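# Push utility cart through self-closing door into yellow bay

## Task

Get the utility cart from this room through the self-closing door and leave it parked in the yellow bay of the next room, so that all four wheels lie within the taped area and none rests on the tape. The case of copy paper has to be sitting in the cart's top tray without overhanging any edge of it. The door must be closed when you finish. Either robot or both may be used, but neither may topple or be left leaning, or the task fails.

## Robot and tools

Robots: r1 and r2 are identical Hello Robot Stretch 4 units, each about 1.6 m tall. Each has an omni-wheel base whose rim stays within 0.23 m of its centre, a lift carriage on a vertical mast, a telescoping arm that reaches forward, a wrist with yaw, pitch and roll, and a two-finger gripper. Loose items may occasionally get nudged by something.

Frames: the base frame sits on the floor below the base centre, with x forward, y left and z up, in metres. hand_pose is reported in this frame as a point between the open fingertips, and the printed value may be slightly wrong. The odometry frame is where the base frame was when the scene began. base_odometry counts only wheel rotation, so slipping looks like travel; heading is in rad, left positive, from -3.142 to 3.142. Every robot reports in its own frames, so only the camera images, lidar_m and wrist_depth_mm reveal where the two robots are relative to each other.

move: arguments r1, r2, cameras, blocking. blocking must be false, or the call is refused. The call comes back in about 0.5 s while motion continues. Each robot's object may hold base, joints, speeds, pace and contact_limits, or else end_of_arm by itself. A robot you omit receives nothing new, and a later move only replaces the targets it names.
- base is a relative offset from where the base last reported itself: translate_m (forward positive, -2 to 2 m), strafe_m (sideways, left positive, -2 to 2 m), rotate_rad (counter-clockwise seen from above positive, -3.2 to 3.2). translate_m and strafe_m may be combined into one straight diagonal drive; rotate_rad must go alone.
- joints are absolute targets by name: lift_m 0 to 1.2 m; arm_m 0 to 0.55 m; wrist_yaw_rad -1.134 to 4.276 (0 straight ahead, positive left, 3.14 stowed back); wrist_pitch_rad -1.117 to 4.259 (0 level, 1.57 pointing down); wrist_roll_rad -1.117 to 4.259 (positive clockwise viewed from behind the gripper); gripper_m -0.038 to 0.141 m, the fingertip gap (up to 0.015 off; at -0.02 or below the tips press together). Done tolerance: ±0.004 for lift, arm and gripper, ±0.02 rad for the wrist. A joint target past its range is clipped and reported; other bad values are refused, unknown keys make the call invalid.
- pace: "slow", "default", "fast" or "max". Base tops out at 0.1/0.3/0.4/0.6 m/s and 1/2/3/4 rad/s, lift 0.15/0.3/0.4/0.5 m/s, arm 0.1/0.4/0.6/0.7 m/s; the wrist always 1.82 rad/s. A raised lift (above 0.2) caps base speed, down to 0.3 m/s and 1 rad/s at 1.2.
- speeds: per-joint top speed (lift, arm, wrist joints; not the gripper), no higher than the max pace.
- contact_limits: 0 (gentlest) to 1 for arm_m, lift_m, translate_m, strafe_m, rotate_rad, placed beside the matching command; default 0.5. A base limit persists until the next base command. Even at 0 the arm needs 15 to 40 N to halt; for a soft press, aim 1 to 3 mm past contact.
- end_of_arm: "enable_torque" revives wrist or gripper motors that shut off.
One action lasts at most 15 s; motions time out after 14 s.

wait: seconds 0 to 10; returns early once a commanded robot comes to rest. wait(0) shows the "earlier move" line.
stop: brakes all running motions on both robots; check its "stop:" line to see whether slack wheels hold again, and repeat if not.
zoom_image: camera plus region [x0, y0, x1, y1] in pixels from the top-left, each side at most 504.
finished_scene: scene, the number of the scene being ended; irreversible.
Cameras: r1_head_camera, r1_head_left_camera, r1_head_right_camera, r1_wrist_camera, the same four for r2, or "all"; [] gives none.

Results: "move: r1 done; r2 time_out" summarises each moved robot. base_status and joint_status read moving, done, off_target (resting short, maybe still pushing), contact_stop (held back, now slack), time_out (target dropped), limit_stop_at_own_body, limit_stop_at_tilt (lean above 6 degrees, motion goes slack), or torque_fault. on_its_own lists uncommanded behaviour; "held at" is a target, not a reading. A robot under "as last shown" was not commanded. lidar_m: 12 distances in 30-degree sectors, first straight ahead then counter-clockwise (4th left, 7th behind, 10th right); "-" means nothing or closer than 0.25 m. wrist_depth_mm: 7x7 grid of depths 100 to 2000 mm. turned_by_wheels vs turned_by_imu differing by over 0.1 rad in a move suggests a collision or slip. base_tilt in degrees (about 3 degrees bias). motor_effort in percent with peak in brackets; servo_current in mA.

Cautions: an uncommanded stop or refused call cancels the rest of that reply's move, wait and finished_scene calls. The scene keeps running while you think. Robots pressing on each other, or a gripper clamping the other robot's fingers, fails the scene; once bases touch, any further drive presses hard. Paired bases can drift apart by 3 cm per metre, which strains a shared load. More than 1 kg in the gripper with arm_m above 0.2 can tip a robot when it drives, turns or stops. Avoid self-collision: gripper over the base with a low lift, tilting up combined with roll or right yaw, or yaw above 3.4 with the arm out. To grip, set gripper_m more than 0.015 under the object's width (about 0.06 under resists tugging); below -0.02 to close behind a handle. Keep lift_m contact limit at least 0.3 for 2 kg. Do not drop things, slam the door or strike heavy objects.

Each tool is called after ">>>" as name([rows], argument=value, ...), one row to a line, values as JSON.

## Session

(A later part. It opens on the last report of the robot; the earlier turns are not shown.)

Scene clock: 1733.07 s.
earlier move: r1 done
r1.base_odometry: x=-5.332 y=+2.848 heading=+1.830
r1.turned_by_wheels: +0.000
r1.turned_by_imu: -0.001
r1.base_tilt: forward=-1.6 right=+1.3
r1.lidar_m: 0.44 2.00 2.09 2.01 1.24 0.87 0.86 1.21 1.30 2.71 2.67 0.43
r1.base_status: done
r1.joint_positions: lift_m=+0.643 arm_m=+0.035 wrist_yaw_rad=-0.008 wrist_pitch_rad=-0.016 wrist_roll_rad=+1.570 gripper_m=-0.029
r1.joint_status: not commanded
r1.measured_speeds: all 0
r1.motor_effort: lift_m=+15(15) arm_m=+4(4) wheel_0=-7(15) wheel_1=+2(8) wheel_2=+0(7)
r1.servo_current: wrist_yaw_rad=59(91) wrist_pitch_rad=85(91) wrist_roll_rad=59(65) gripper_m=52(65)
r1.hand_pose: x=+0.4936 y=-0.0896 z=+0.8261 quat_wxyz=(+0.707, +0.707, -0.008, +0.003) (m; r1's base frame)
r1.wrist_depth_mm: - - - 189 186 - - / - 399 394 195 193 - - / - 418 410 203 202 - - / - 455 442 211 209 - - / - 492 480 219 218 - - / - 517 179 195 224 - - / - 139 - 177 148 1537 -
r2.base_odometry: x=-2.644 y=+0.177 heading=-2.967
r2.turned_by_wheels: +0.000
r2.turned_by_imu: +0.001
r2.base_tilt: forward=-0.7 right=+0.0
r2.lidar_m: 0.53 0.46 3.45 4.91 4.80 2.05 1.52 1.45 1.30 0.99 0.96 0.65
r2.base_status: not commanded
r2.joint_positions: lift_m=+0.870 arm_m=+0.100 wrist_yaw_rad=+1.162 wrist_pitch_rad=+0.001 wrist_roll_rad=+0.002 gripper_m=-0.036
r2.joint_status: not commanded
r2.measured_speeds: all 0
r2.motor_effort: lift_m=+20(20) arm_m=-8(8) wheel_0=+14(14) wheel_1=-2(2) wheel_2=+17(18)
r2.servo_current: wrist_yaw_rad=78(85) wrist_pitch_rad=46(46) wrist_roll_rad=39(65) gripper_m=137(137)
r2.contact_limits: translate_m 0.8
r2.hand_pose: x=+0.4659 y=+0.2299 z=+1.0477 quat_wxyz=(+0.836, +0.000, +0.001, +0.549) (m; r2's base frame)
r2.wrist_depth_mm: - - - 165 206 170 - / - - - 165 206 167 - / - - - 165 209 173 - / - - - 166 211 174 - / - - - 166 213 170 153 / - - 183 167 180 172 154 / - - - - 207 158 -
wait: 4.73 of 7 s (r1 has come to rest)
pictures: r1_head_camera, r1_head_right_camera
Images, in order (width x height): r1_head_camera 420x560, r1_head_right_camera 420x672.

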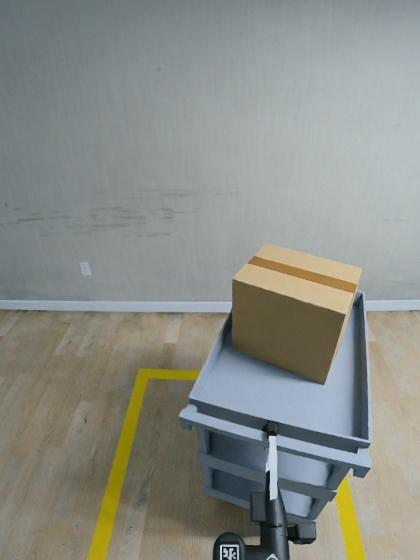

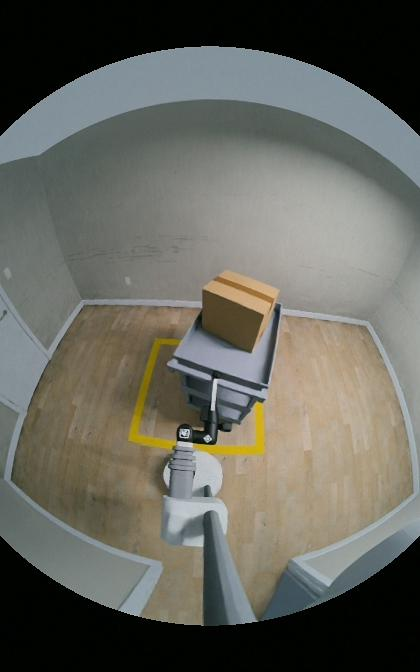

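>>> move(r1={"base":{"strafe_m":0.3,"translate_m":-0.2},"pace":"slow"}, blocking=false, cameras=[])

>>> wait(seconds=7, cameras=[])

>>> move(r1={"base":{"strafe_m":0.12,"translate_m":-0.2},"pace":"slow"}, blocking=false, cameras=[])

>>> wait(seconds=7, cameras=["r1_head_camera","r1_head_right_camera"])

Scene clock: 1756.80 s.
move: r1 moving
r1.base_odometry: x=-5.340 y=+2.838 heading=+1.830
r1.turned_by_wheels: +0.000
r1.turned_by_imu: -0.002
r1.base_tilt: forward=-1.6 right=+1.3
r1.lidar_m: 0.45 2.02 2.07 2.01 1.21 0.89 0.88 1.19 1.33 2.70 2.67 0.43
r1.base_status: translate_m moving; strafe_m moving
r1.joint_positions: lift_m=+0.643 arm_m=+0.035 wrist_yaw_rad=-0.007 wrist_pitch_rad=-0.016 wrist_roll_rad=+1.570 gripper_m=-0.029
r1.joint_status: not commanded
r1.measured_speeds: translate_m=-0.027 strafe_m=+0.040 rotate_rad=+0.001 lift_m=+0.000 arm_m=+0.000 wrist_yaw_rad=+0.021 wrist_pitch_rad=+0.000 wrist_roll_rad=+0.000
r1.motor_effort: lift_m=+15(15) arm_m=+1(4) wheel_0=-10(13) wheel_1=+4(4) wheel_2=+5(5)
r1.servo_current: wrist_yaw_rad=65(72) wrist_pitch_rad=85(91) wrist_roll_rad=65(65) gripper_m=52(59)
r1.hand_pose: x=+0.4937 y=-0.0894 z=+0.8261 quat_wxyz=(+0.707, +0.707, -0.008, +0.003) (m; r1's base frame)
r1.wrist_depth_mm: - - - 185 185 - - / - 397 387 193 193 - - / - 421 413 202 200 - - / - 455 449 209 210 - - / - 496 492 221 219 - - / - - 179 188 226 - - / - 138 - 176 148 1499 1397
r2: as last shown
r2.turned_by_imu: +0.003
r2.base_tilt: forward=-0.6 right=+0.0
r2.lidar_m: 0.52 0.47 3.47 4.93 4.85 1.99 1.51 1.47 1.33 0.99 0.94 0.63
r2.motor_effort: lift_m=+20(20) arm_m=-7(8) wheel_0=+14(14) wheel_1=-2(2) wheel_2=+17(18)
r2.servo_current: wrist_yaw_rad=78(85) wrist_pitch_rad=33(46) wrist_roll_rad=46(52) gripper_m=130(137)
r2.contact_limits: translate_m 0.8
r2.wrist_depth_mm: - - - 164 205 170 - / - - - 165 206 167 - / - - - 165 210 173 - / - - - 165 211 175 - / - - - 166 212 171 153 / - - 184 166 180 171 153 / - - - - 208 158 -
pictures: none
No camera images: "cameras" was empty.

Scene clock: 1761.20 s.
earlier move: r1 done
r1.base_odometry: x=-5.570 y=+2.577 heading=+1.830
r1.turned_by_wheels: +0.000
r1.turned_by_imu: +0.000
r1.base_tilt: forward=-1.6 right=+1.3
r1.lidar_m: 0.48 2.20 1.79 1.74 0.93 0.68 0.63 1.46 1.31 2.99 2.96 0.37
r1.base_status: done
r1.joint_positions: lift_m=+0.643 arm_m=+0.035 wrist_yaw_rad=-0.001 wrist_pitch_rad=-0.016 wrist_roll_rad=+1.570 gripper_m=-0.029
r1.joint_status: not commanded
r1.measured_speeds: all 0
r1.motor_effort: lift_m=+15(15) arm_m=-3(4) wheel_0=-7(14) wheel_1=+0(5) wheel_2=+0(10)
r1.servo_current: wrist_yaw_rad=46(78) wrist_pitch_rad=85(98) wrist_roll_rad=33(72) gripper_m=52(59)
r1.hand_pose: x=+0.4942 y=-0.0878 z=+0.8261 quat_wxyz=(+0.707, +0.707, -0.006, +0.005) (m; r1's base frame)
r1.wrist_depth_mm: 338 349 - 144 143 - - / - 384 - 157 156 - - / - 442 108 173 172 - - / - 508 114 190 189 - - / - - - 213 211 1708 - / - - 177 187 229 1708 1366 / - 138 - 139 148 1537 1308
r2.base_odometry: x=-2.644 y=+0.177 heading=-2.967
r2.turned_by_wheels: +0.000
r2.turned_by_imu: +0.001
r2.base_tilt: forward=-0.7 right=+0.0
r2.lidar_m: 0.54 0.46 3.46 4.92 4.80 2.02 1.51 1.45 1.32 0.98 0.96 0.64
r2.base_status: not commanded
r2.joint_positions: lift_m=+0.870 arm_m=+0.100 wrist_yaw_rad=+1.162 wrist_pitch_rad=+0.001 wrist_roll_rad=+0.002 gripper_m=-0.036
r2.joint_status: not commanded
r2.measured_speeds: all 0
r2.motor_effort: lift_m=+20(20) arm_m=-8(8) wheel_0=+14(14) wheel_1=-2(2) wheel_2=+18(18)
r2.servo_current: wrist_yaw_rad=78(91) wrist_pitch_rad=39(46) wrist_roll_rad=46(59) gripper_m=130(137)
r2.contact_limits: translate_m 0.8
r2.hand_pose: x=+0.4659 y=+0.2299 z=+1.0477 quat_wxyz=(+0.836, +0.000, +0.001, +0.549) (m; r2's base frame)
r2.wrist_depth_mm: - - - 164 205 170 - / - - - 164 206 167 - / - - - 164 209 173 - / - - - 165 211 175 - / - - - 166 213 171 153 / - - 183 167 180 172 153 / - - - - 207 158 -
wait: 4.40 of 7 s (r1 has come to rest)
pictures: none
No camera images: "cameras" was empty.

Scene clock: 1761.70 s.
move: r1 moving
r1.base_odometry: x=-5.574 y=+2.564 heading=+1.830
r1.turned_by_wheels: +0.000
r1.turned_by_imu: +0.000
r1.base_tilt: forward=-1.6 right=+1.3
r1.lidar_m: 0.46 2.24 1.76 1.72 0.94 0.69 0.64 1.44 1.31 2.94 2.95 0.37
r1.base_status: translate_m moving; strafe_m moving
r1.joint_positions: lift_m=+0.643 arm_m=+0.035 wrist_yaw_rad=-0.001 wrist_pitch_rad=-0.016 wrist_roll_rad=+1.570 gripper_m=-0.029
r1.joint_status: not commanded
r1.measured_speeds: translate_m=-0.047 strafe_m=+0.029 rotate_rad=+0.002 lift_m=+0.000 arm_m=+0.000 wrist_yaw_rad=+0.000 wrist_pitch_rad=+0.000 wrist_roll_rad=+0.000
r1.motor_effort: lift_m=+15(15) arm_m=-4(4) wheel_0=-8(14) wheel_1=+0(2) wheel_2=+8(8)
r1.servo_current: wrist_yaw_rad=59(59) wrist_pitch_rad=78(91) wrist_roll_rad=59(65) gripper_m=59(59)
r1.hand_pose: x=+0.4942 y=-0.0878 z=+0.8261 quat_wxyz=(+0.707, +0.707, -0.006, +0.005) (m; r1's base frame)
r1.wrist_depth_mm: 340 347 - 143 143 - - / - 387 - 156 155 - - / - 439 109 172 171 - - / - 508 114 190 188 - - / - - - 212 211 1661 - / - - 177 187 228 1661 1397 / - 138 - - 148 1537 1308
r2: as last shown
r2.turned_by_imu: +0.000
r2.base_tilt: forward=-0.6 right=+0.0
r2.lidar_m: 0.51 0.44 3.48 4.94 4.82 2.03 1.51 1.45 1.31 0.98 0.95 0.65
r2.motor_effort: lift_m=+20(20) arm_m=-8(8) wheel_0=+13(14) wheel_1=-2(2) wheel_2=+17(18)
r2.servo_current: wrist_yaw_rad=78(78) wrist_pitch_rad=39(46) wrist_roll_rad=46(59) gripper_m=130(137)
r2.contact_limits: translate_m 0.8
r2.wrist_depth_mm: - - - 164 205 170 - / - - - 164 206 167 - / - - - 165 209 173 - / - - - 165 211 175 - / - - - 166 213 171 153 / - - 185 167 180 171 154 / - - - - 208 158 -
pictures: none
No camera images: "cameras" was empty.

Scene clock: 1764.70 s.
earlier move: r1 done
r1.base_odometry: x=-5.635 y=+2.353 heading=+1.831
r1.turned_by_wheels: +0.001
r1.turned_by_imu: +0.002
r1.base_tilt: forward=-1.6 right=+1.3
r1.lidar_m: 0.45 2.28 1.67 1.62 0.66 0.48 0.44 0.47 1.31 2.17 3.19 0.38
r1.base_status: done
r1.joint_positions: lift_m=+0.643 arm_m=+0.035 wrist_yaw_rad=+0.004 wrist_pitch_rad=-0.016 wrist_roll_rad=+1.570 gripper_m=-0.029
r1.joint_status: not commanded
r1.measured_speeds: all 0
r1.motor_effort: lift_m=+14(15) arm_m=-4(4) wheel_0=+1(14) wheel_1=+3(5) wheel_2=+7(11)
r1.servo_current: wrist_yaw_rad=46(72) wrist_pitch_rad=85(98) wrist_roll_rad=52(72) gripper_m=52(59)
r1.hand_pose: x=+0.4946 y=-0.0861 z=+0.8262 quat_wxyz=(+0.707, +0.707, -0.004, +0.007) (m; r1's base frame)
r1.wrist_depth_mm: 343 345 - 141 140 - - / - 377 - 154 152 - - / - 436 - 169 167 - - / - - 111 187 185 1921 - / - - - 210 208 1983 - / - - 178 195 229 1921 1366 / - 154 - 157 149 1661 1308
r2.base_odometry: x=-2.644 y=+0.177 heading=-2.967
r2.turned_by_wheels: +0.000
r2.turned_by_imu: +0.000
r2.base_tilt: forward=-0.7 right=+0.0
r2.lidar_m: 0.54 0.45 3.47 4.94 4.82 2.02 1.51 1.45 1.31 0.97 0.94 0.65
r2.base_status: not commanded
r2.joint_positions: lift_m=+0.870 arm_m=+0.100 wrist_yaw_rad=+1.162 wrist_pitch_rad=+0.001 wrist_roll_rad=+0.002 gripper_m=-0.036
r2.joint_status: not commanded
r2.measured_speeds: all 0
r2.motor_effort: lift_m=+20(20) arm_m=-8(8) wheel_0=+13(14) wheel_1=-1(2) wheel_2=+17(18)
r2.servo_current: wrist_yaw_rad=78(85) wrist_pitch_rad=46(46) wrist_roll_rad=46(59) gripper_m=130(137)
r2.contact_limits: translate_m 0.8
r2.hand_pose: x=+0.4659 y=+0.2299 z=+1.0477 quat_wxyz=(+0.836, +0.000, +0.001, +0.549) (m; r2's base frame)
r2.wrist_depth_mm: - - - 165 205 170 - / - - - 165 206 167 - / - - - 165 210 173 - / - - - 165 211 175 - / - - - 166 212 171 153 / - - 184 166 180 172 153 / - - - - 208 158 -
wait: 3.00 of 7 s (r1 has come to rest)
pictures: r1_head_camera, r1_head_right_camera
Images, in order (width x height): r1_head_camera 420x560, r1_head_right_camera 420x672.

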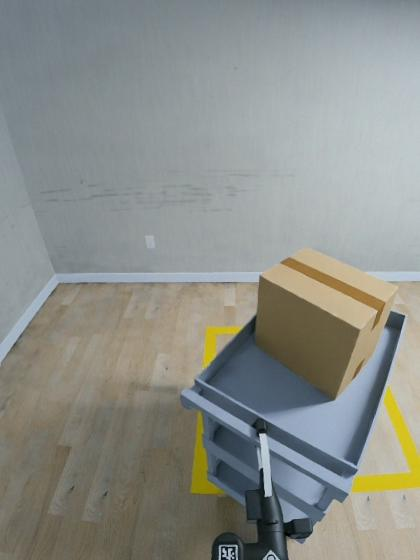

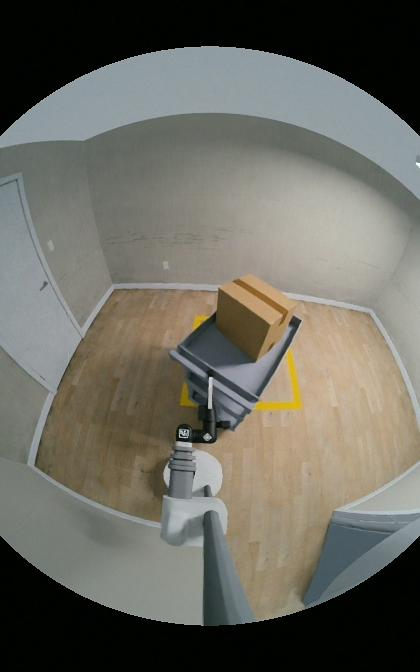

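>>> move(r1={"base":{"strafe_m":-0.33},"pace":"slow","contact_limits":{"strafe_m":0.8}}, blocking=false, cameras=[])

>>> wait(seconds=6, cameras=["r1_head_camera","r1_head_right_camera"])

Scene clock: 1785.87 s.
move: r1 moving
r1.base_odometry: x=-5.621 y=+2.357 heading=+1.832
r1.turned_by_wheels: +0.001
r1.turned_by_imu: +0.000
r1.base_tilt: forward=-1.6 right=+1.3
r1.lidar_m: 0.46 2.28 1.66 1.64 0.65 0.47 0.46 0.48 1.31 2.16 3.19 0.38
r1.base_status: strafe_m moving
r1.joint_positions: lift_m=+0.643 arm_m=+0.035 wrist_yaw_rad=+0.007 wrist_pitch_rad=-0.016 wrist_roll_rad=+1.570 gripper_m=-0.029
r1.joint_status: not commanded
r1.measured_speeds: translate_m=+0.000 strafe_m=-0.056 rotate_rad=+0.000 lift_m=+0.000 arm_m=+0.000 wrist_yaw_rad=+0.001 wrist_pitch_rad=+0.000 wrist_roll_rad=+0.000
r1.motor_effort: lift_m=+14(14) arm_m=-3(4) wheel_0=+16(16) wheel_1=-5(7) wheel_2=+2(6)
r1.servo_current: wrist_yaw_rad=65(72) wrist_pitch_rad=85(91) wrist_roll_rad=39(59) gripper_m=52(52)
r1.contact_limits: strafe_m 0.8
r1.hand_pose: x=+0.4948 y=-0.0854 z=+0.8262 quat_wxyz=(+0.707, +0.707, -0.003, +0.008) (m; r1's base frame)
r1.wrist_depth_mm: 342 342 - 138 138 - - / - 377 - 152 151 - - / - 445 - 166 166 - - / - - 110 184 182 1921 - / - - 121 207 205 1921 - / - - 176 196 228 1983 1397 / - 154 - 158 140 1708 1308
r2: as last shown
r2.turned_by_imu: +0.003
r2.lidar_m: 0.52 0.45 3.48 4.94 4.85 2.02 1.50 1.45 1.29 1.00 0.96 0.63
r2.motor_effort: lift_m=+20(20) arm_m=-8(8) wheel_0=+14(14) wheel_1=-1(2) wheel_2=+18(18)
r2.servo_current: wrist_yaw_rad=72(85) wrist_pitch_rad=39(46) wrist_roll_rad=39(59) gripper_m=124(137)
r2.contact_limits: translate_m 0.8
r2.wrist_depth_mm: - - - 165 206 170 - / - - - 165 207 167 - / - - - 165 210 173 - / - - - 166 211 175 - / - - - 166 213 171 153 / - - 183 167 180 172 154 / - - - - 208 158 -
pictures: none
No camera images: "cameras" was empty.

Scene clock: 1789.80 s.
earlier move: r1 done
r1.base_odometry: x=-5.316 y=+2.438 heading=+1.831
r1.turned_by_wheels: -0.001
r1.turned_by_imu: -0.002
r1.base_tilt: forward=-1.6 right=+1.3
r1.lidar_m: 0.43 0.52 2.00 1.74 0.68 0.48 0.49 1.17 1.02 2.19 2.88 0.43
r1.base_status: done
r1.joint_positions: lift_m=+0.643 arm_m=+0.035 wrist_yaw_rad=+0.006 wrist_pitch_rad=-0.016 wrist_roll_rad=+1.570 gripper_m=-0.029
r1.joint_status: not commanded
r1.measured_speeds: all 0
r1.motor_effort: lift_m=+14(14) arm_m=+4(4) wheel_0=+8(18) wheel_1=+0(7) wheel_2=-2(6)
r1.servo_current: wrist_yaw_rad=59(85) wrist_pitch_rad=85(98) wrist_roll_rad=46(65) gripper_m=52(59)
r1.contact_limits: strafe_m 0.8
r1.hand_pose: x=+0.4948 y=-0.0857 z=+0.8262 quat_wxyz=(+0.707, +0.707, -0.004, +0.008) (m; r1's base frame)
r1.wrist_depth_mm: - - 136 186 185 - - / - 415 138 194 193 - - / - 415 407 201 200 - - / - 442 436 207 208 - - / - 500 480 216 216 - - / - - 178 201 224 - - / - 149 - 165 149 1756 1397
r2.base_odometry: x=-2.644 y=+0.177 heading=-2.967
r2.turned_by_wheels: +0.000
r2.turned_by_imu: +0.001
r2.base_tilt: forward=-0.6 right=+0.0
r2.lidar_m: 0.52 0.46 3.47 4.91 4.82 2.04 1.53 1.43 1.30 0.99 0.94 0.66
r2.base_status: not commanded
r2.joint_positions: lift_m=+0.870 arm_m=+0.100 wrist_yaw_rad=+1.162 wrist_pitch_rad=+0.001 wrist_roll_rad=+0.002 gripper_m=-0.036
r2.joint_status: not commanded
r2.measured_speeds: all 0
r2.motor_effort: lift_m=+20(20) arm_m=-8(8) wheel_0=+14(14) wheel_1=-1(2) wheel_2=+17(18)
r2.servo_current: wrist_yaw_rad=65(85) wrist_pitch_rad=39(46) wrist_roll_rad=52(65) gripper_m=124(137)
r2.contact_limits: translate_m 0.8
r2.hand_pose: x=+0.4659 y=+0.2299 z=+1.0477 quat_wxyz=(+0.836, +0.000, +0.001, +0.549) (m; r2's base frame)
r2.wrist_depth_mm: - - - 165 205 170 - / - - - 165 206 168 - / - - - 165 209 173 - / - - - 166 211 175 - / - - - 166 212 171 153 / - - 184 167 180 171 154 / - - - - 206 158 -
wait: 3.93 of 6 s (r1 has come to rest)
pictures: r1_head_camera, r1_head_right_camera
Images, in order (width x height): r1_head_camera 420x560, r1_head_right_camera 420x672.

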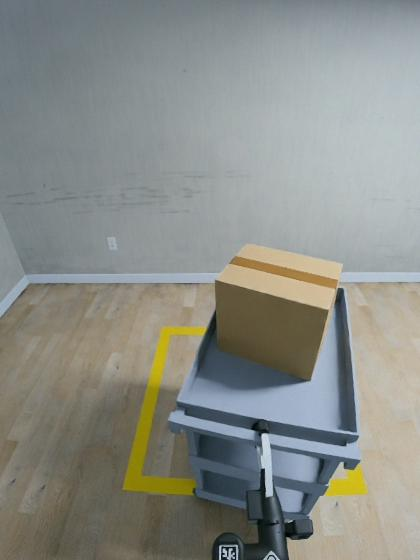

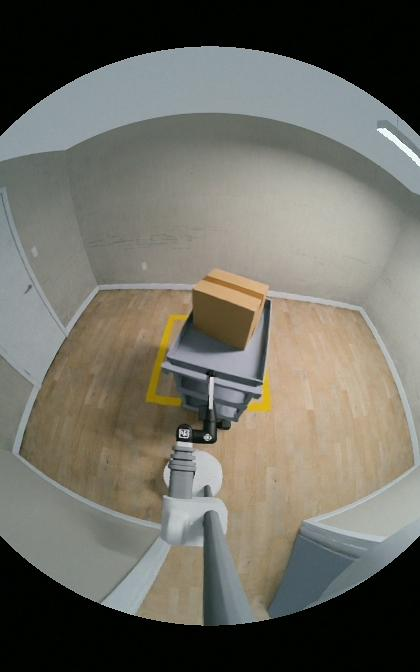

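>>> move(r1={"base":{"strafe_m":-0.43},"pace":"slow","contact_limits":{"strafe_m":0.8}}, blocking=false, cameras=[])

>>> wait(seconds=8, cameras=["r1_head_camera"])

Scene clock: 1810.03 s.
move: r1 moving
r1.base_odometry: x=-5.302 y=+2.442 heading=+1.832
r1.turned_by_wheels: +0.001
r1.turned_by_imu: +0.000
r1.base_tilt: forward=-1.6 right=+1.2
r1.lidar_m: 0.42 0.52 2.03 1.73 0.67 0.49 0.55 1.14 1.02 2.20 2.90 0.42
r1.base_status: strafe_m moving
r1.joint_positions: lift_m=+0.643 arm_m=+0.035 wrist_yaw_rad=+0.006 wrist_pitch_rad=-0.016 wrist_roll_rad=+1.570 gripper_m=-0.029
r1.joint_status: not commanded
r1.measured_speeds: translate_m=-0.001 strafe_m=-0.056 rotate_rad=+0.003 lift_m=+0.000 arm_m=+0.000 wrist_yaw_rad=+0.000 wrist_pitch_rad=+0.000 wrist_roll_rad=+0.000
r1.motor_effort: lift_m=+14(14) arm_m=+4(4) wheel_0=+12(12) wheel_1=-4(5) wheel_2=-2(3)
r1.servo_current: wrist_yaw_rad=39(65) wrist_pitch_rad=91(91) wrist_roll_rad=46(59) gripper_m=59(59)
r1.contact_limits: strafe_m 0.8
r1.hand_pose: x=+0.4948 y=-0.0857 z=+0.8262 quat_wxyz=(+0.707, +0.707, -0.004, +0.008) (m; r1's base frame)
r1.wrist_depth_mm: - - 137 188 186 - - / - 430 139 194 193 - - / - 413 407 201 200 - - / - 442 439 208 208 - - / - 488 477 216 216 - - / - - 178 203 224 - - / - 150 - 175 150 1708 1397
r2: as last shown
r2.turned_by_imu: +0.002
r2.base_tilt: forward=-0.7 right=+0.0
r2.lidar_m: 0.54 0.45 3.44 4.92 4.82 2.01 1.50 1.47 1.31 0.98 0.95 0.64
r2.motor_effort: lift_m=+20(20) arm_m=-8(8) wheel_0=+14(14) wheel_1=-1(2) wheel_2=+18(18)
r2.servo_current: wrist_yaw_rad=85(85) wrist_pitch_rad=33(46) wrist_roll_rad=52(52) gripper_m=124(137)
r2.contact_limits: translate_m 0.8
r2.wrist_depth_mm: - - - 164 205 170 - / - - - 165 207 167 - / - - - 165 209 173 - / - - - 165 211 175 - / - - - 166 212 171 153 / - - 183 166 180 171 154 / - - - - 208 158 -
pictures: none
No camera images: "cameras" was empty.

Scene clock: 1814.97 s.
earlier move: r1 done
r1.base_odometry: x=-4.901 y=+2.549 heading=+1.831
r1.turned_by_wheels: -0.001
r1.turned_by_imu: -0.002
r1.base_tilt: forward=-1.6 right=+1.2
r1.lidar_m: 0.39 0.39 2.44 1.79 0.71 0.76 1.24 0.70 0.72 2.25 2.47 0.48
r1.base_status: done
r1.joint_positions: lift_m=+0.643 arm_m=+0.035 wrist_yaw_rad=+0.006 wrist_pitch_rad=-0.016 wrist_roll_rad=+1.570 gripper_m=-0.029
r1.joint_status: not commanded
r1.measured_speeds: all 0
r1.motor_effort: lift_m=+14(14) arm_m=-4(4) wheel_0=+4(14) wheel_1=-3(6) wheel_2=+1(3)
r1.servo_current: wrist_yaw_rad=59(78) wrist_pitch_rad=91(98) wrist_roll_rad=39(72) gripper_m=46(59)
r1.contact_limits: strafe_m 0.8
r1.hand_pose: x=+0.4948 y=-0.0857 z=+0.8262 quat_wxyz=(+0.707, +0.707, -0.004, +0.008) (m; r1's base frame)
r1.wrist_depth_mm: - - - - 272 274 283 / - - - 258 258 1708 1308 / - - - 250 250 1983 - / - - 452 241 241 - - / - 452 445 233 235 - - / - 452 182 187 225 - - / - 159 445 183 147 - -
r2.base_odometry: x=-2.644 y=+0.177 heading=-2.967
r2.turned_by_wheels: +0.000
r2.turned_by_imu: +0.001
r2.base_tilt: forward=-0.7 right=+0.0
r2.lidar_m: 0.53 0.46 3.47 4.95 4.83 2.01 1.50 1.44 1.32 0.97 0.94 0.68
r2.base_status: not commanded
r2.joint_positions: lift_m=+0.870 arm_m=+0.100 wrist_yaw_rad=+1.162 wrist_pitch_rad=+0.001 wrist_roll_rad=+0.002 gripper_m=-0.036
r2.joint_status: not commanded
r2.measured_speeds: all 0
r2.motor_effort: lift_m=+20(20) arm_m=-8(8) wheel_0=+14(14) wheel_1=-1(2) wheel_2=+18(18)
r2.servo_current: wrist_yaw_rad=78(85) wrist_pitch_rad=39(46) wrist_roll_rad=52(59) gripper_m=130(137)
r2.contact_limits: translate_m 0.8
r2.hand_pose: x=+0.4659 y=+0.2299 z=+1.0477 quat_wxyz=(+0.836, +0.000, +0.001, +0.549) (m; r2's base frame)
r2.wrist_depth_mm: - - - 164 205 170 - / - - - 165 206 167 - / - - - 165 209 173 - / - - - 165 211 175 - / - - - 166 213 171 153 / - - 185 167 180 172 154 / - - - - 207 158 -
wait: 4.93 of 8 s (r1 has come to rest)
pictures: r1_head_camera
Images, in order (width x height): r1_head_camera 420x560.

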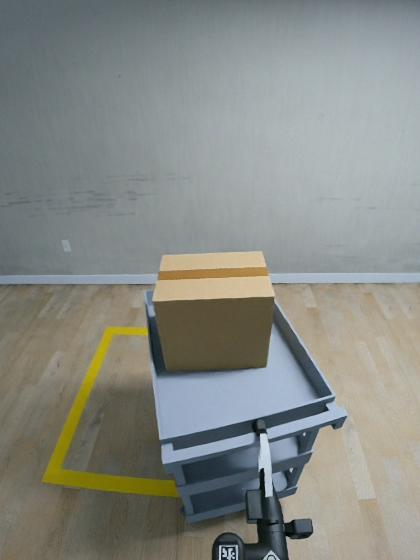

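>>> move(r1={"base":{"strafe_m":-0.13},"pace":"slow","contact_limits":{"strafe_m":0.8}}, blocking=false, cameras=[])

>>> wait(seconds=5, cameras=[])

>>> move(r1={"base":{"translate_m":0.26},"pace":"slow","contact_limits":{"translate_m":0.8}}, blocking=false, cameras=[])

>>> wait(seconds=7, cameras=["r1_head_camera"])

Scene clock: 1820.93 s.
move: r1 moving
r1.base_odometry: x=-4.887 y=+2.553 heading=+1.832
r1.turned_by_wheels: +0.000
r1.turned_by_imu: +0.000
r1.base_tilt: forward=-1.6 right=+1.3
r1.lidar_m: 0.41 0.39 2.47 1.76 0.72 0.78 1.19 0.65 0.74 2.23 2.45 0.48
r1.base_status: strafe_m moving
r1.joint_positions: lift_m=+0.643 arm_m=+0.035 wrist_yaw_rad=+0.006 wrist_pitch_rad=-0.016 wrist_roll_rad=+1.570 gripper_m=-0.029
r1.joint_status: not commanded
r1.measured_speeds: translate_m=+0.000 strafe_m=-0.057 rotate_rad=-0.002 lift_m=+0.000 arm_m=+0.000 wrist_yaw_rad=+0.000 wrist_pitch_rad=+0.000 wrist_roll_rad=+0.000
r1.motor_effort: lift_m=+14(14) arm_m=-3(4) wheel_0=+12(12) wheel_1=-5(7) wheel_2=+1(2)
r1.servo_current: wrist_yaw_rad=65(65) wrist_pitch_rad=85(91) wrist_roll_rad=65(65) gripper_m=46(52)
r1.contact_limits: strafe_m 0.8
r1.hand_pose: x=+0.4948 y=-0.0857 z=+0.8262 quat_wxyz=(+0.707, +0.707, -0.004, +0.008) (m; r1's base frame)
r1.wrist_depth_mm: - - - - 276 278 273 / - - - 259 259 1808 1336 / - - - 251 251 1808 - / - - - 241 242 - - / - 452 445 233 234 - - / - 452 181 186 227 - - / - 159 439 183 147 - -
r2: as last shown
r2.base_tilt: forward=-0.6 right=-0.1
r2.lidar_m: 0.52 0.46 3.48 4.94 4.85 2.01 1.51 1.46 1.31 0.99 0.94 0.65
r2.motor_effort: lift_m=+20(20) arm_m=-8(8) wheel_0=+13(14) wheel_1=-1(2) wheel_2=+18(18)
r2.servo_current: wrist_yaw_rad=72(78) wrist_pitch_rad=46(46) wrist_roll_rad=52(65) gripper_m=130(130)
r2.contact_limits: translate_m 0.8
r2.wrist_depth_mm: - - - 165 205 170 - / - - - 165 207 167 - / - - - 165 210 173 - / - - - 166 211 175 - / - - - 166 212 171 153 / - - 184 166 180 171 153 / - - - - 207 158 -
pictures: none
No camera images: "cameras" was empty.

Scene clock: 1822.87 s.
earlier move: r1 done
r1.base_odometry: x=-4.776 y=+2.583 heading=+1.832
r1.turned_by_wheels: +0.000
r1.turned_by_imu: +0.000
r1.base_tilt: forward=-1.6 right=+1.3
r1.lidar_m: 0.37 0.36 2.58 1.79 0.80 3.89 0.95 0.57 0.77 2.21 2.30 0.48
r1.base_status: done
r1.joint_positions: lift_m=+0.643 arm_m=+0.035 wrist_yaw_rad=+0.006 wrist_pitch_rad=-0.016 wrist_roll_rad=+1.570 gripper_m=-0.029
r1.joint_status: not commanded
r1.measured_speeds: all 0
r1.motor_effort: lift_m=+14(14) arm_m=-4(4) wheel_0=+7(14) wheel_1=-1(7) wheel_2=+3(4)
r1.servo_current: wrist_yaw_rad=59(78) wrist_pitch_rad=85(98) wrist_roll_rad=59(65) gripper_m=52(59)
r1.contact_limits: strafe_m 0.8
r1.hand_pose: x=+0.4948 y=-0.0857 z=+0.8262 quat_wxyz=(+0.707, +0.707, -0.004, +0.008) (m; r1's base frame)
r1.wrist_depth_mm: - - - - 303 303 1118 / - - - - 298 317 1229 / - - - - 268 1756 1366 / - - - 255 258 1983 - / - - 449 240 241 - - / - 445 181 187 228 - - / - 159 424 183 156 - -
r2.base_odometry: x=-2.644 y=+0.177 heading=-2.967
r2.turned_by_wheels: +0.000
r2.turned_by_imu: +0.000
r2.base_tilt: forward=-0.7 right=+0.0
r2.lidar_m: 0.54 0.47 3.47 4.97 4.81 2.03 1.48 1.45 1.30 0.99 0.94 0.63
r2.base_status: not commanded
r2.joint_positions: lift_m=+0.870 arm_m=+0.100 wrist_yaw_rad=+1.162 wrist_pitch_rad=+0.001 wrist_roll_rad=+0.002 gripper_m=-0.036
r2.joint_status: not commanded
r2.measured_speeds: all 0
r2.motor_effort: lift_m=+20(20) arm_m=-8(8) wheel_0=+13(14) wheel_1=-2(2) wheel_2=+18(18)
r2.servo_current: wrist_yaw_rad=85(85) wrist_pitch_rad=39(46) wrist_roll_rad=52(65) gripper_m=130(137)
r2.contact_limits: translate_m 0.8
r2.hand_pose: x=+0.4659 y=+0.2299 z=+1.0477 quat_wxyz=(+0.836, +0.000, +0.001, +0.549) (m; r2's base frame)
r2.wrist_depth_mm: - - - 164 205 170 - / - - - 165 206 167 - / - - - 166 209 173 - / - - - 166 211 174 - / - - - 166 212 171 153 / - - 183 167 180 171 154 / - - - - 207 158 -
wait: 1.93 of 5 s (r1 has come to rest)
pictures: none
No camera images: "cameras" was empty.

Scene clock: 1823.37 s.
move: r1 moving
r1.base_odometry: x=-4.779 y=+2.594 heading=+1.832
r1.turned_by_wheels: +0.000
r1.turned_by_imu: +0.000
r1.base_tilt: forward=-1.7 right=+1.2
r1.lidar_m: 0.36 0.35 2.58 1.85 0.81 3.98 0.92 0.60 0.76 2.21 2.34 0.49
r1.base_status: translate_m moving
r1.joint_positions: lift_m=+0.643 arm_m=+0.035 wrist_yaw_rad=+0.003 wrist_pitch_rad=-0.016 wrist_roll_rad=+1.570 gripper_m=-0.029
r1.joint_status: not commanded
r1.measured_speeds: translate_m=+0.049 strafe_m=+0.000 rotate_rad=-0.003 lift_m=+0.000 arm_m=+0.000 wrist_yaw_rad=-0.007 wrist_pitch_rad=+0.000 wrist_roll_rad=+0.000
r1.motor_effort: lift_m=+14(14) arm_m=+1(4) wheel_0=+8(11) wheel_1=+7(7) wheel_2=-8(9)
r1.servo_current: wrist_yaw_rad=39(65) wrist_pitch_rad=85(91) wrist_roll_rad=39(59) gripper_m=59(59)
r1.contact_limits: translate_m 0.8
r1.hand_pose: x=+0.4945 y=-0.0866 z=+0.8262 quat_wxyz=(+0.707, +0.707, -0.005, +0.007) (m; r1's base frame)
r1.wrist_depth_mm: - - - - 304 1576 1229 / - - - - 301 315 314 / - - - 223 268 1808 1336 / - - - 254 258 1921 - / - - 452 236 238 - - / - 439 179 189 227 - - / - 155 177 185 158 - -
r2: as last shown
r2.lidar_m: 0.54 0.45 3.49 4.91 4.84 1.99 1.49 1.46 1.31 0.97 0.96 0.66
r2.motor_effort: lift_m=+20(20) arm_m=-8(8) wheel_0=+14(14) wheel_1=-2(2) wheel_2=+18(18)
r2.servo_current: wrist_yaw_rad=65(85) wrist_pitch_rad=39(46) wrist_roll_rad=39(52) gripper_m=130(137)
r2.contact_limits: translate_m 0.8
r2.wrist_depth_mm: - - - 164 204 170 - / - - - 165 207 167 - / - - - 165 209 173 - / - - - 165 211 174 - / - - - 166 211 171 153 / - - 184 167 180 171 154 / - - - - 207 158 -
pictures: none
No camera images: "cameras" was empty.

Scene clock: 1826.73 s.
earlier move: r1 done
r1.base_odometry: x=-4.842 y=+2.834 heading=+1.832
r1.turned_by_wheels: -0.001
r1.turned_by_imu: -0.003
r1.base_tilt: forward=-1.6 right=+1.3
r1.lidar_m: 0.28 0.31 2.57 2.49 1.03 0.99 1.03 0.83 1.09 2.21 2.33 0.51
r1.base_status: done
r1.joint_positions: lift_m=+0.643 arm_m=+0.035 wrist_yaw_rad=-0.008 wrist_pitch_rad=-0.016 wrist_roll_rad=+1.570 gripper_m=-0.029
r1.joint_status: not commanded
r1.measured_speeds: all 0
r1.motor_effort: lift_m=+14(14) arm_m=+4(4) wheel_0=+1(11) wheel_1=+2(7) wheel_2=-7(16)
r1.servo_current: wrist_yaw_rad=52(72) wrist_pitch_rad=91(98) wrist_roll_rad=46(65) gripper_m=52(59)
r1.contact_limits: translate_m 0.8
r1.hand_pose: x=+0.4935 y=-0.0897 z=+0.8262 quat_wxyz=(+0.707, +0.707, -0.008, +0.003) (m; r1's base frame)
r1.wrist_depth_mm: - - - - - 1618 1281 / - - - 296 - 1537 1281 / - - - - 342 340 410 / - - - - 278 1661 1397 / - - - 251 249 1661 - / - 433 176 187 224 - - / - 154 399 183 157 - -
r2.base_odometry: x=-2.644 y=+0.177 heading=-2.967
r2.turned_by_wheels: +0.000
r2.turned_by_imu: +0.000
r2.base_tilt: forward=-0.7 right=+0.0
r2.lidar_m: 0.51 0.44 3.48 4.92 4.81 2.05 1.50 1.46 1.32 0.99 0.94 0.65
r2.base_status: not commanded
r2.joint_positions: lift_m=+0.870 arm_m=+0.100 wrist_yaw_rad=+1.162 wrist_pitch_rad=+0.001 wrist_roll_rad=+0.002 gripper_m=-0.036
r2.joint_status: not commanded
r2.measured_speeds: all 0
r2.motor_effort: lift_m=+20(20) arm_m=-8(8) wheel_0=+14(14) wheel_1=-2(2) wheel_2=+18(18)
r2.servo_current: wrist_yaw_rad=72(85) wrist_pitch_rad=39(52) wrist_roll_rad=46(59) gripper_m=124(143)
r2.contact_limits: translate_m 0.8
r2.hand_pose: x=+0.4659 y=+0.2299 z=+1.0477 quat_wxyz=(+0.836, +0.000, +0.001, +0.549) (m; r2's base frame)
r2.wrist_depth_mm: - - - 164 206 170 - / - - - 164 207 167 - / - - - 165 209 173 - / - - - 165 210 174 - / - - - 166 213 171 153 / - - 183 167 180 171 153 / - - - - 207 158 -
wait: 3.37 of 7 s (r1 has come to rest)
pictures: r1_head_camera
Images, in order (width x height): r1_head_camera 420x560.

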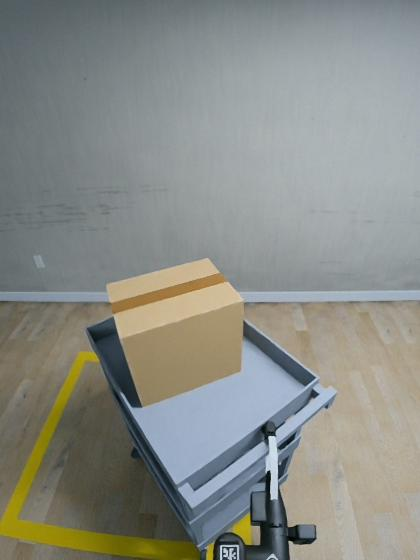

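>>> move(r1={"base":{"strafe_m":0.44},"pace":"slow","contact_limits":{"strafe_m":0.8}}, blocking=false, cameras=[])

>>> wait(seconds=8, cameras=["r1_head_camera","r1_head_left_camera"])

Scene clock: 1831.73 s.
move: r1 moving
r1.base_odometry: x=-4.856 y=+2.830 heading=+1.830
r1.turned_by_wheels: -0.001
r1.turned_by_imu: -0.002
r1.base_tilt: forward=-1.6 right=+1.3
r1.lidar_m: 0.29 0.36 2.53 2.47 1.05 0.99 1.09 0.83 1.12 2.24 2.33 0.51
r1.base_status: strafe_m moving
r1.joint_positions: lift_m=+0.643 arm_m=+0.035 wrist_yaw_rad=-0.008 wrist_pitch_rad=-0.016 wrist_roll_rad=+1.570 gripper_m=-0.029
r1.joint_status: not commanded
r1.measured_speeds: translate_m=-0.001 strafe_m=+0.056 rotate_rad=+0.001 lift_m=+0.000 arm_m=+0.000 wrist_yaw_rad=+0.000 wrist_pitch_rad=+0.000 wrist_roll_rad=+0.000
r1.motor_effort: lift_m=+14(14) arm_m=+4(4) wheel_0=-14(16) wheel_1=+4(7) wheel_2=-5(6)
r1.servo_current: wrist_yaw_rad=59(72) wrist_pitch_rad=85(98) wrist_roll_rad=26(52) gripper_m=52(59)
r1.contact_limits: strafe_m 0.8
r1.hand_pose: x=+0.4935 y=-0.0897 z=+0.8262 quat_wxyz=(+0.707, +0.707, -0.008, +0.003) (m; r1's base frame)
r1.wrist_depth_mm: - - - - - 1756 1281 / - - - 300 - 1537 1255 / - - - - 342 343 1229 / - - - - 279 1708 1366 / - - - 250 247 1708 - / - - 176 187 223 - - / - 148 399 204 158 - -
r2: as last shown
r2.turned_by_imu: +0.001
r2.lidar_m: 0.55 0.44 3.47 4.94 4.85 2.03 1.50 1.47 1.31 1.01 0.95 0.63
r2.motor_effort: lift_m=+20(20) arm_m=-8(8) wheel_0=+14(14) wheel_1=-2(2) wheel_2=+17(18)
r2.servo_current: wrist_yaw_rad=78(85) wrist_pitch_rad=39(46) wrist_roll_rad=39(59) gripper_m=137(137)
r2.contact_limits: translate_m 0.8
r2.wrist_depth_mm: - - - 164 206 170 - / - - - 165 206 167 - / - - - 165 209 173 - / - - - 166 211 174 - / - - - 166 212 170 153 / - - 183 166 179 172 153 / - - - - 207 158 -
pictures: none
No camera images: "cameras" was empty.

Scene clock: 1836.77 s.
earlier move: r1 done
r1.base_odometry: x=-5.267 y=+2.720 heading=+1.831
r1.turned_by_wheels: +0.001
r1.turned_by_imu: +0.001
r1.base_tilt: forward=-1.6 right=+1.2
r1.lidar_m: 0.41 0.44 2.11 2.05 1.05 0.76 - 1.08 1.09 2.67 2.76 0.47
r1.base_status: done
r1.joint_positions: lift_m=+0.643 arm_m=+0.035 wrist_yaw_rad=-0.003 wrist_pitch_rad=-0.016 wrist_roll_rad=+1.570 gripper_m=-0.029
r1.joint_status: not commanded
r1.measured_speeds: all 0
r1.motor_effort: lift_m=+14(14) arm_m=-4(4) wheel_0=-6(18) wheel_1=+2(7) wheel_2=+0(8)
r1.servo_current: wrist_yaw_rad=65(98) wrist_pitch_rad=85(98) wrist_roll_rad=33(65) gripper_m=46(59)
r1.contact_limits: strafe_m 0.8
r1.hand_pose: x=+0.4940 y=-0.0884 z=+0.8262 quat_wxyz=(+0.707, +0.707, -0.007, +0.004) (m; r1's base frame)
r1.wrist_depth_mm: - - - 226 225 1618 1336 / - - - 228 224 - - / - 433 430 227 226 - - / - 445 439 228 226 - - / - 462 455 228 226 - - / - 477 181 187 227 - - / - 137 488 179 147 - -
r2.base_odometry: x=-2.644 y=+0.177 heading=-2.967
r2.turned_by_wheels: +0.000
r2.turned_by_imu: +0.001
r2.base_tilt: forward=-0.6 right=+0.0
r2.lidar_m: 0.52 0.46 3.49 4.94 4.82 2.02 1.51 1.44 1.31 0.96 0.94 0.65
r2.base_status: not commanded
r2.joint_positions: lift_m=+0.870 arm_m=+0.100 wrist_yaw_rad=+1.162 wrist_pitch_rad=+0.001 wrist_roll_rad=+0.002 gripper_m=-0.036
r2.joint_status: not commanded
r2.measured_speeds: all 0
r2.motor_effort: lift_m=+20(20) arm_m=-8(8) wheel_0=+14(14) wheel_1=-2(2) wheel_2=+17(18)
r2.servo_current: wrist_yaw_rad=65(85) wrist_pitch_rad=39(46) wrist_roll_rad=46(65) gripper_m=130(137)
r2.contact_limits: translate_m 0.8
r2.hand_pose: x=+0.4659 y=+0.2299 z=+1.0477 quat_wxyz=(+0.836, +0.000, +0.001, +0.549) (m; r2's base frame)
r2.wrist_depth_mm: - - - 165 205 170 - / - - - 165 206 167 - / - - - 165 210 173 - / - - - 165 211 174 - / - - - 166 212 171 153 / - - 184 167 180 171 154 / - - - - 207 158 -
wait: 5.03 of 8 s (r1 has come to rest)
pictures: r1_head_camera, r1_head_left_camera
Images, in order (width x height): r1_head_camera 420x560, r1_head_left_camera 420x672.

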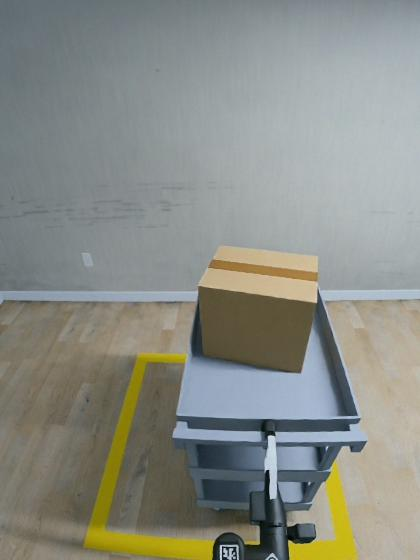

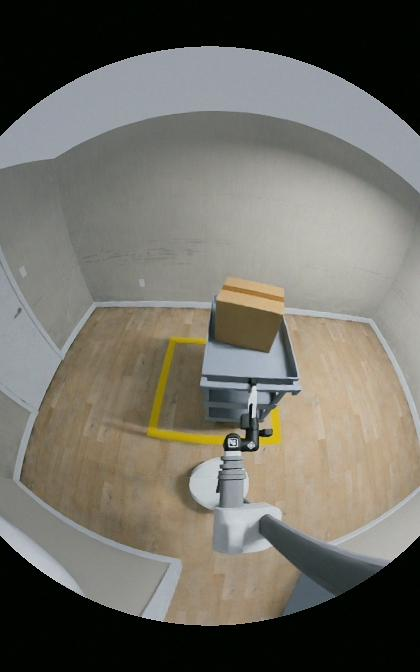

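>>> move(r1={"base":{"strafe_m":0.3},"pace":"slow","contact_limits":{"strafe_m":0.8}}, blocking=false, cameras=[])

>>> wait(seconds=6, cameras=[])

>>> move(r1={"base":{"translate_m":-0.25},"pace":"slow","contact_limits":{"translate_m":0.8}}, blocking=false, cameras=[])

>>> wait(seconds=6, cameras=[])

>>> move(r1={"base":{"strafe_m":-0.4},"pace":"slow","contact_limits":{"strafe_m":0.8}}, blocking=false, cameras=[])

>>> wait(seconds=8, cameras=["r1_head_camera"])

Scene clock: 1851.37 s.
move: r1 moving
r1.base_odometry: x=-5.282 y=+2.717 heading=+1.831
r1.turned_by_wheels: +0.000
r1.turned_by_imu: -0.001
r1.base_tilt: forward=-1.6 right=+1.3
r1.lidar_m: 0.42 2.16 2.08 2.03 1.04 0.76 - 1.10 1.12 2.68 2.78 0.46
r1.base_status: strafe_m moving
r1.joint_positions: lift_m=+0.643 arm_m=+0.035 wrist_yaw_rad=-0.003 wrist_pitch_rad=-0.016 wrist_roll_rad=+1.570 gripper_m=-0.029
r1.joint_status: not commanded
r1.measured_speeds: translate_m=+0.000 strafe_m=+0.056 rotate_rad=+0.002 lift_m=+0.000 arm_m=+0.000 wrist_yaw_rad=+0.000 wrist_pitch_rad=+0.000 wrist_roll_rad=+0.000
r1.motor_effort: lift_m=+14(14) arm_m=-4(4) wheel_0=-9(12) wheel_1=+4(6) wheel_2=+0(1)
r1.servo_current: wrist_yaw_rad=33(59) wrist_pitch_rad=91(98) wrist_roll_rad=33(65) gripper_m=52(52)
r1.contact_limits: strafe_m 0.8
r1.hand_pose: x=+0.4940 y=-0.0884 z=+0.8262 quat_wxyz=(+0.707, +0.707, -0.007, +0.004) (m; r1's base frame)
r1.wrist_depth_mm: - - - 224 221 1618 1281 / - - - 224 223 - - / - 436 430 225 224 - - / - 445 442 227 225 - - / - 462 459 228 224 - - / - 473 181 187 227 - - / - 138 492 179 147 - -
r2: as last shown
r2.lidar_m: 0.53 0.44 3.48 4.90 4.82 2.01 1.51 1.45 1.32 0.97 0.96 0.64
r2.motor_effort: lift_m=+20(20) arm_m=-8(8) wheel_0=+13(14) wheel_1=-1(2) wheel_2=+18(18)
r2.servo_current: wrist_yaw_rad=78(78) wrist_pitch_rad=39(46) wrist_roll_rad=26(59) gripper_m=130(137)
r2.contact_limits: translate_m 0.8
r2.wrist_depth_mm: - - - 165 205 170 - / - - - 165 206 167 - / - - - 165 210 173 - / - - - 165 211 174 - / - - - 166 213 171 153 / - - 184 167 180 172 154 / - - - - 207 158 -
pictures: none
No camera images: "cameras" was empty.

Scene clock: 1855.00 s.
earlier move: r1 done
r1.base_odometry: x=-5.557 y=+2.644 heading=+1.831
r1.turned_by_wheels: +0.000
r1.turned_by_imu: +0.001
r1.base_tilt: forward=-1.6 right=+1.3
r1.lidar_m: 0.46 2.15 1.83 1.76 1.04 0.77 0.72 1.44 1.33 2.96 2.87 0.38
r1.base_status: done
r1.joint_positions: lift_m=+0.643 arm_m=+0.035 wrist_yaw_rad=-0.003 wrist_pitch_rad=-0.016 wrist_roll_rad=+1.570 gripper_m=-0.029
r1.joint_status: not commanded
r1.measured_speeds: all 0
r1.motor_effort: lift_m=+14(14) arm_m=-4(4) wheel_0=-6(13) wheel_1=+1(6) wheel_2=+1(3)
r1.servo_current: wrist_yaw_rad=59(85) wrist_pitch_rad=98(98) wrist_roll_rad=46(65) gripper_m=52(59)
r1.contact_limits: strafe_m 0.8
r1.hand_pose: x=+0.4940 y=-0.0884 z=+0.8262 quat_wxyz=(+0.707, +0.707, -0.007, +0.005) (m; r1's base frame)
r1.wrist_depth_mm: - 362 112 165 164 - - / - 387 121 176 176 - - / - 427 413 189 185 - - / - 484 469 200 202 - - / - - 521 220 219 647 - / - - 176 188 229 1661 521 / - 138 - 180 140 1576 1397
r2.base_odometry: x=-2.644 y=+0.177 heading=-2.967
r2.turned_by_wheels: +0.000
r2.turned_by_imu: +0.001
r2.base_tilt: forward=-0.7 right=+0.0
r2.lidar_m: 0.52 0.46 3.47 4.95 4.81 2.00 1.48 1.45 1.27 0.98 0.95 0.64
r2.base_status: not commanded
r2.joint_positions: lift_m=+0.870 arm_m=+0.100 wrist_yaw_rad=+1.162 wrist_pitch_rad=+0.001 wrist_roll_rad=+0.002 gripper_m=-0.036
r2.joint_status: not commanded
r2.measured_speeds: all 0
r2.motor_effort: lift_m=+20(20) arm_m=-8(8) wheel_0=+14(14) wheel_1=-2(2) wheel_2=+17(18)
r2.servo_current: wrist_yaw_rad=78(91) wrist_pitch_rad=39(46) wrist_roll_rad=39(59) gripper_m=124(137)
r2.contact_limits: translate_m 0.8
r2.hand_pose: x=+0.4659 y=+0.2299 z=+1.0477 quat_wxyz=(+0.836, +0.000, +0.001, +0.549) (m; r2's base frame)
r2.wrist_depth_mm: - - - 164 205 170 - / - - - 164 206 167 - / - - - 165 209 173 - / - - - 166 211 174 - / - - - 167 212 171 153 / - - 184 166 180 172 154 / - - - - 207 158 -
wait: 3.63 of 6 s (r1 has come to rest)
pictures: none
No camera images: "cameras" was empty.

Scene clock: 1855.50 s.
move: r1 moving
r1.base_odometry: x=-5.554 y=+2.632 heading=+1.830
r1.turned_by_wheels: -0.001
r1.turned_by_imu: -0.001
r1.base_tilt: forward=-1.5 right=+1.3
r1.lidar_m: 0.45 2.14 1.82 1.76 0.99 0.72 0.69 1.43 1.32 2.95 2.86 0.40
r1.base_status: translate_m moving
r1.joint_positions: lift_m=+0.643 arm_m=+0.035 wrist_yaw_rad=-0.003 wrist_pitch_rad=-0.016 wrist_roll_rad=+1.570 gripper_m=-0.029
r1.joint_status: not commanded
r1.measured_speeds: translate_m=-0.049 strafe_m=-0.001 rotate_rad=+0.000 lift_m=+0.000 arm_m=+0.000 wrist_yaw_rad=+0.000 wrist_pitch_rad=+0.000 wrist_roll_rad=+0.000
r1.motor_effort: lift_m=+14(14) arm_m=-4(4) wheel_0=-8(11) wheel_1=-8(9) wheel_2=+11(11)
r1.servo_current: wrist_yaw_rad=39(59) wrist_pitch_rad=98(98) wrist_roll_rad=46(59) gripper_m=52(59)
r1.contact_limits: translate_m 0.8
r1.hand_pose: x=+0.4940 y=-0.0882 z=+0.8262 quat_wxyz=(+0.707, +0.707, -0.007, +0.005) (m; r1's base frame)
r1.wrist_depth_mm: - 364 112 166 164 - - / - 387 123 177 176 - - / - 427 418 189 186 - - / - 480 473 203 202 - - / - - 517 220 218 647 - / - - 178 187 230 1756 1397 / - 137 - 181 142 1576 1397
r2: as last shown
r2.turned_by_imu: +0.000
r2.base_tilt: forward=-0.6 right=+0.0
r2.lidar_m: 0.52 0.44 3.49 4.92 4.82 2.02 1.52 1.45 1.30 0.97 0.95 0.64
r2.motor_effort: lift_m=+20(20) arm_m=-8(8) wheel_0=+13(14) wheel_1=-2(2) wheel_2=+18(18)
r2.servo_current: wrist_yaw_rad=65(78) wrist_pitch_rad=39(46) wrist_roll_rad=39(65) gripper_m=124(137)
r2.contact_limits: translate_m 0.8
r2.wrist_depth_mm: - - - 164 205 170 - / - - - 165 206 167 - / - - - 165 210 173 - / - - - 165 211 174 - / - - - 166 212 171 153 / - - 184 167 180 171 153 / - - - - 207 158 -
pictures: none
No camera images: "cameras" was empty.

Scene clock: 1858.77 s.
earlier move: r1 done
r1.base_odometry: x=-5.493 y=+2.402 heading=+1.832
r1.turned_by_wheels: +0.001
r1.turned_by_imu: +0.003
r1.base_tilt: forward=-1.6 right=+1.3
r1.lidar_m: 0.45 0.56 1.81 1.77 0.69 0.50 0.47 1.39 1.19 2.21 3.10 0.43
r1.base_status: done
r1.joint_positions: lift_m=+0.643 arm_m=+0.035 wrist_yaw_rad=+0.005 wrist_pitch_rad=-0.016 wrist_roll_rad=+1.570 gripper_m=-0.029
r1.joint_status: not commanded
r1.measured_speeds: all 0
r1.motor_effort: lift_m=+14(14) arm_m=-4(4) wheel_0=+2(13) wheel_1=-1(9) wheel_2=+7(13)
r1.servo_current: wrist_yaw_rad=46(78) wrist_pitch_rad=85(98) wrist_roll_rad=39(72) gripper_m=52(59)
r1.contact_limits: translate_m 0.8
r1.hand_pose: x=+0.4947 y=-0.0858 z=+0.8262 quat_wxyz=(+0.707, +0.707, -0.004, +0.008) (m; r1's base frame)
r1.wrist_depth_mm: - - 459 178 177 - - / - 389 389 189 186 - - / - 418 410 196 195 - - / - 466 442 206 205 - - / - - 488 218 216 - - / - - 181 196 227 - - / - 160 - 176 149 1708 1397
r2.base_odometry: x=-2.644 y=+0.177 heading=-2.967
r2.turned_by_wheels: +0.000
r2.turned_by_imu: +0.000
r2.base_tilt: forward=-0.7 right=+0.1
r2.lidar_m: 0.54 0.44 3.47 4.95 4.86 2.01 1.52 1.46 1.27 0.98 0.93 0.66
r2.base_status: not commanded
r2.joint_positions: lift_m=+0.870 arm_m=+0.100 wrist_yaw_rad=+1.162 wrist_pitch_rad=+0.001 wrist_roll_rad=+0.002 gripper_m=-0.036
r2.joint_status: not commanded
r2.measured_speeds: all 0
r2.motor_effort: lift_m=+20(20) arm_m=-8(8) wheel_0=+14(14) wheel_1=-1(2) wheel_2=+18(18)
r2.servo_current: wrist_yaw_rad=72(91) wrist_pitch_rad=39(46) wrist_roll_rad=33(65) gripper_m=130(137)
r2.contact_limits: translate_m 0.8
r2.hand_pose: x=+0.4659 y=+0.2299 z=+1.0477 quat_wxyz=(+0.836, +0.000, +0.001, +0.549) (m; r2's base frame)
r2.wrist_depth_mm: - - - 164 205 170 - / - - - 165 207 166 - / - - - 165 209 173 - / - - - 165 211 174 - / - - - 166 212 171 153 / - - 184 167 180 171 154 / - - - - 207 158 -
wait: 3.27 of 6 s (r1 has come to rest)
pictures: none
No camera images: "cameras" was empty.

Scene clock: 1859.27 s.
move: r1 moving
r1.base_odometry: x=-5.479 y=+2.406 heading=+1.833
r1.turned_by_wheels: +0.001
r1.turned_by_imu: +0.001
r1.base_tilt: forward=-1.6 right=+1.2
r1.lidar_m: 0.43 0.52 1.85 1.75 0.69 0.49 0.47 1.35 1.19 2.23 3.07 0.43
r1.base_status: strafe_m moving
r1.joint_positions: lift_m=+0.643 arm_m=+0.035 wrist_yaw_rad=+0.007 wrist_pitch_rad=-0.016 wrist_roll_rad=+1.570 gripper_m=-0.029
r1.joint_status: not commanded
r1.measured_speeds: translate_m=+0.000 strafe_m=-0.057 rotate_rad=+0.001 lift_m=+0.000 arm_m=+0.000 wrist_yaw_rad=+0.000 wrist_pitch_rad=+0.000 wrist_roll_rad=+0.000
r1.motor_effort: lift_m=+14(14) arm_m=-3(4) wheel_0=+17(17) wheel_1=-2(4) wheel_2=+3(6)
r1.servo_current: wrist_yaw_rad=59(59) wrist_pitch_rad=98(98) wrist_roll_rad=52(59) gripper_m=59(59)
r1.contact_limits: strafe_m 0.8
r1.hand_pose: x=+0.4948 y=-0.0854 z=+0.8262 quat_wxyz=(+0.707, +0.707, -0.003, +0.008) (m; r1's base frame)
r1.wrist_depth_mm: - - 477 179 178 - - / - 389 389 189 187 - - / - 415 404 196 195 - - / - 462 445 204 206 - - / - 521 488 216 216 - - / - - 179 196 226 1921 - / - 160 - 176 148 1661 1366
r2: as last shown
r2.base_tilt: forward=-0.7 right=+0.0
r2.lidar_m: 0.52 0.46 3.47 4.90 4.84 2.01 1.51 1.43 1.31 0.98 0.94 0.66
r2.motor_effort: lift_m=+20(20) arm_m=-8(8) wheel_0=+13(14) wheel_1=-1(2) wheel_2=+18(18)
r2.servo_current: wrist_yaw_rad=78(85) wrist_pitch_rad=39(46) wrist_roll_rad=52(59) gripper_m=130(137)
r2.contact_limits: translate_m 0.8
r2.wrist_depth_mm: - - - 164 206 170 - / - - - 164 206 168 - / - - - 165 209 173 - / - - - 166 211 175 - / - - - 166 212 170 153 / - - 184 166 180 172 153 / - - - - 207 158 -
pictures: none
No camera images: "cameras" was empty.

Scene clock: 1863.90 s.
earlier move: r1 done
r1.base_odometry: x=-5.107 y=+2.505 heading=+1.832
r1.turned_by_wheels: -0.001
r1.turned_by_imu: -0.002
r1.base_tilt: forward=-1.6 right=+1.3
r1.lidar_m: 0.38 0.37 2.22 1.81 0.70 0.57 - 0.89 0.86 2.26 2.67 0.48
r1.base_status: done
r1.joint_positions: lift_m=+0.643 arm_m=+0.035 wrist_yaw_rad=+0.007 wrist_pitch_rad=-0.016 wrist_roll_rad=+1.570 gripper_m=-0.029
r1.joint_status: not commanded
r1.measured_speeds: all 0
r1.motor_effort: lift_m=+14(14) arm_m=+4(4) wheel_0=+8(17) wheel_1=-1(6) wheel_2=-1(6)
r1.servo_current: wrist_yaw_rad=65(85) wrist_pitch_rad=85(98) wrist_roll_rad=52(65) gripper_m=52(59)
r1.contact_limits: strafe_m 0.8
r1.hand_pose: x=+0.4948 y=-0.0854 z=+0.8262 quat_wxyz=(+0.707, +0.707, -0.003, +0.008) (m; r1's base frame)
r1.wrist_depth_mm: - - - 256 259 276 1160 / - - - 251 249 1756 1281 / - - - 243 243 1983 - / - - 445 236 236 - - / - 449 445 232 230 - - / - 452 181 193 224 - - / - 160 452 179 148 - -
r2.base_odometry: x=-2.644 y=+0.177 heading=-2.967
r2.turned_by_wheels: +0.000
r2.turned_by_imu: +0.001
r2.base_tilt: forward=-0.7 right=+0.0
r2.lidar_m: 0.54 0.44 3.43 4.91 4.85 2.01 1.50 1.45 1.32 0.99 0.93 0.64
r2.base_status: not commanded
r2.joint_positions: lift_m=+0.870 arm_m=+0.100 wrist_yaw_rad=+1.162 wrist_pitch_rad=+0.001 wrist_roll_rad=+0.002 gripper_m=-0.036
r2.joint_status: not commanded
r2.measured_speeds: all 0
r2.motor_effort: lift_m=+20(20) arm_m=-8(8) wheel_0=+14(14) wheel_1=-2(2) wheel_2=+18(18)
r2.servo_current: wrist_yaw_rad=72(85) wrist_pitch_rad=39(46) wrist_roll_rad=46(65) gripper_m=130(137)
r2.contact_limits: translate_m 0.8
r2.hand_pose: x=+0.4659 y=+0.2299 z=+1.0477 quat_wxyz=(+0.836, +0.000, +0.001, +0.549) (m; r2's base frame)
r2.wrist_depth_mm: - - - 164 205 170 - / - - - 165 206 167 - / - - - 165 210 173 - / - - - 165 211 174 - / - - - 166 212 171 153 / - - 183 166 180 172 153 / - - - - 207 158 -
wait: 4.63 of 8 s (r1 has come to rest)
pictures: r1_head_camera
Images, in order (width x height): r1_head_camera 420x560.

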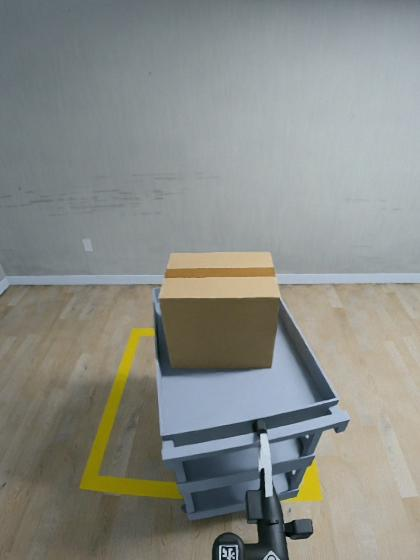

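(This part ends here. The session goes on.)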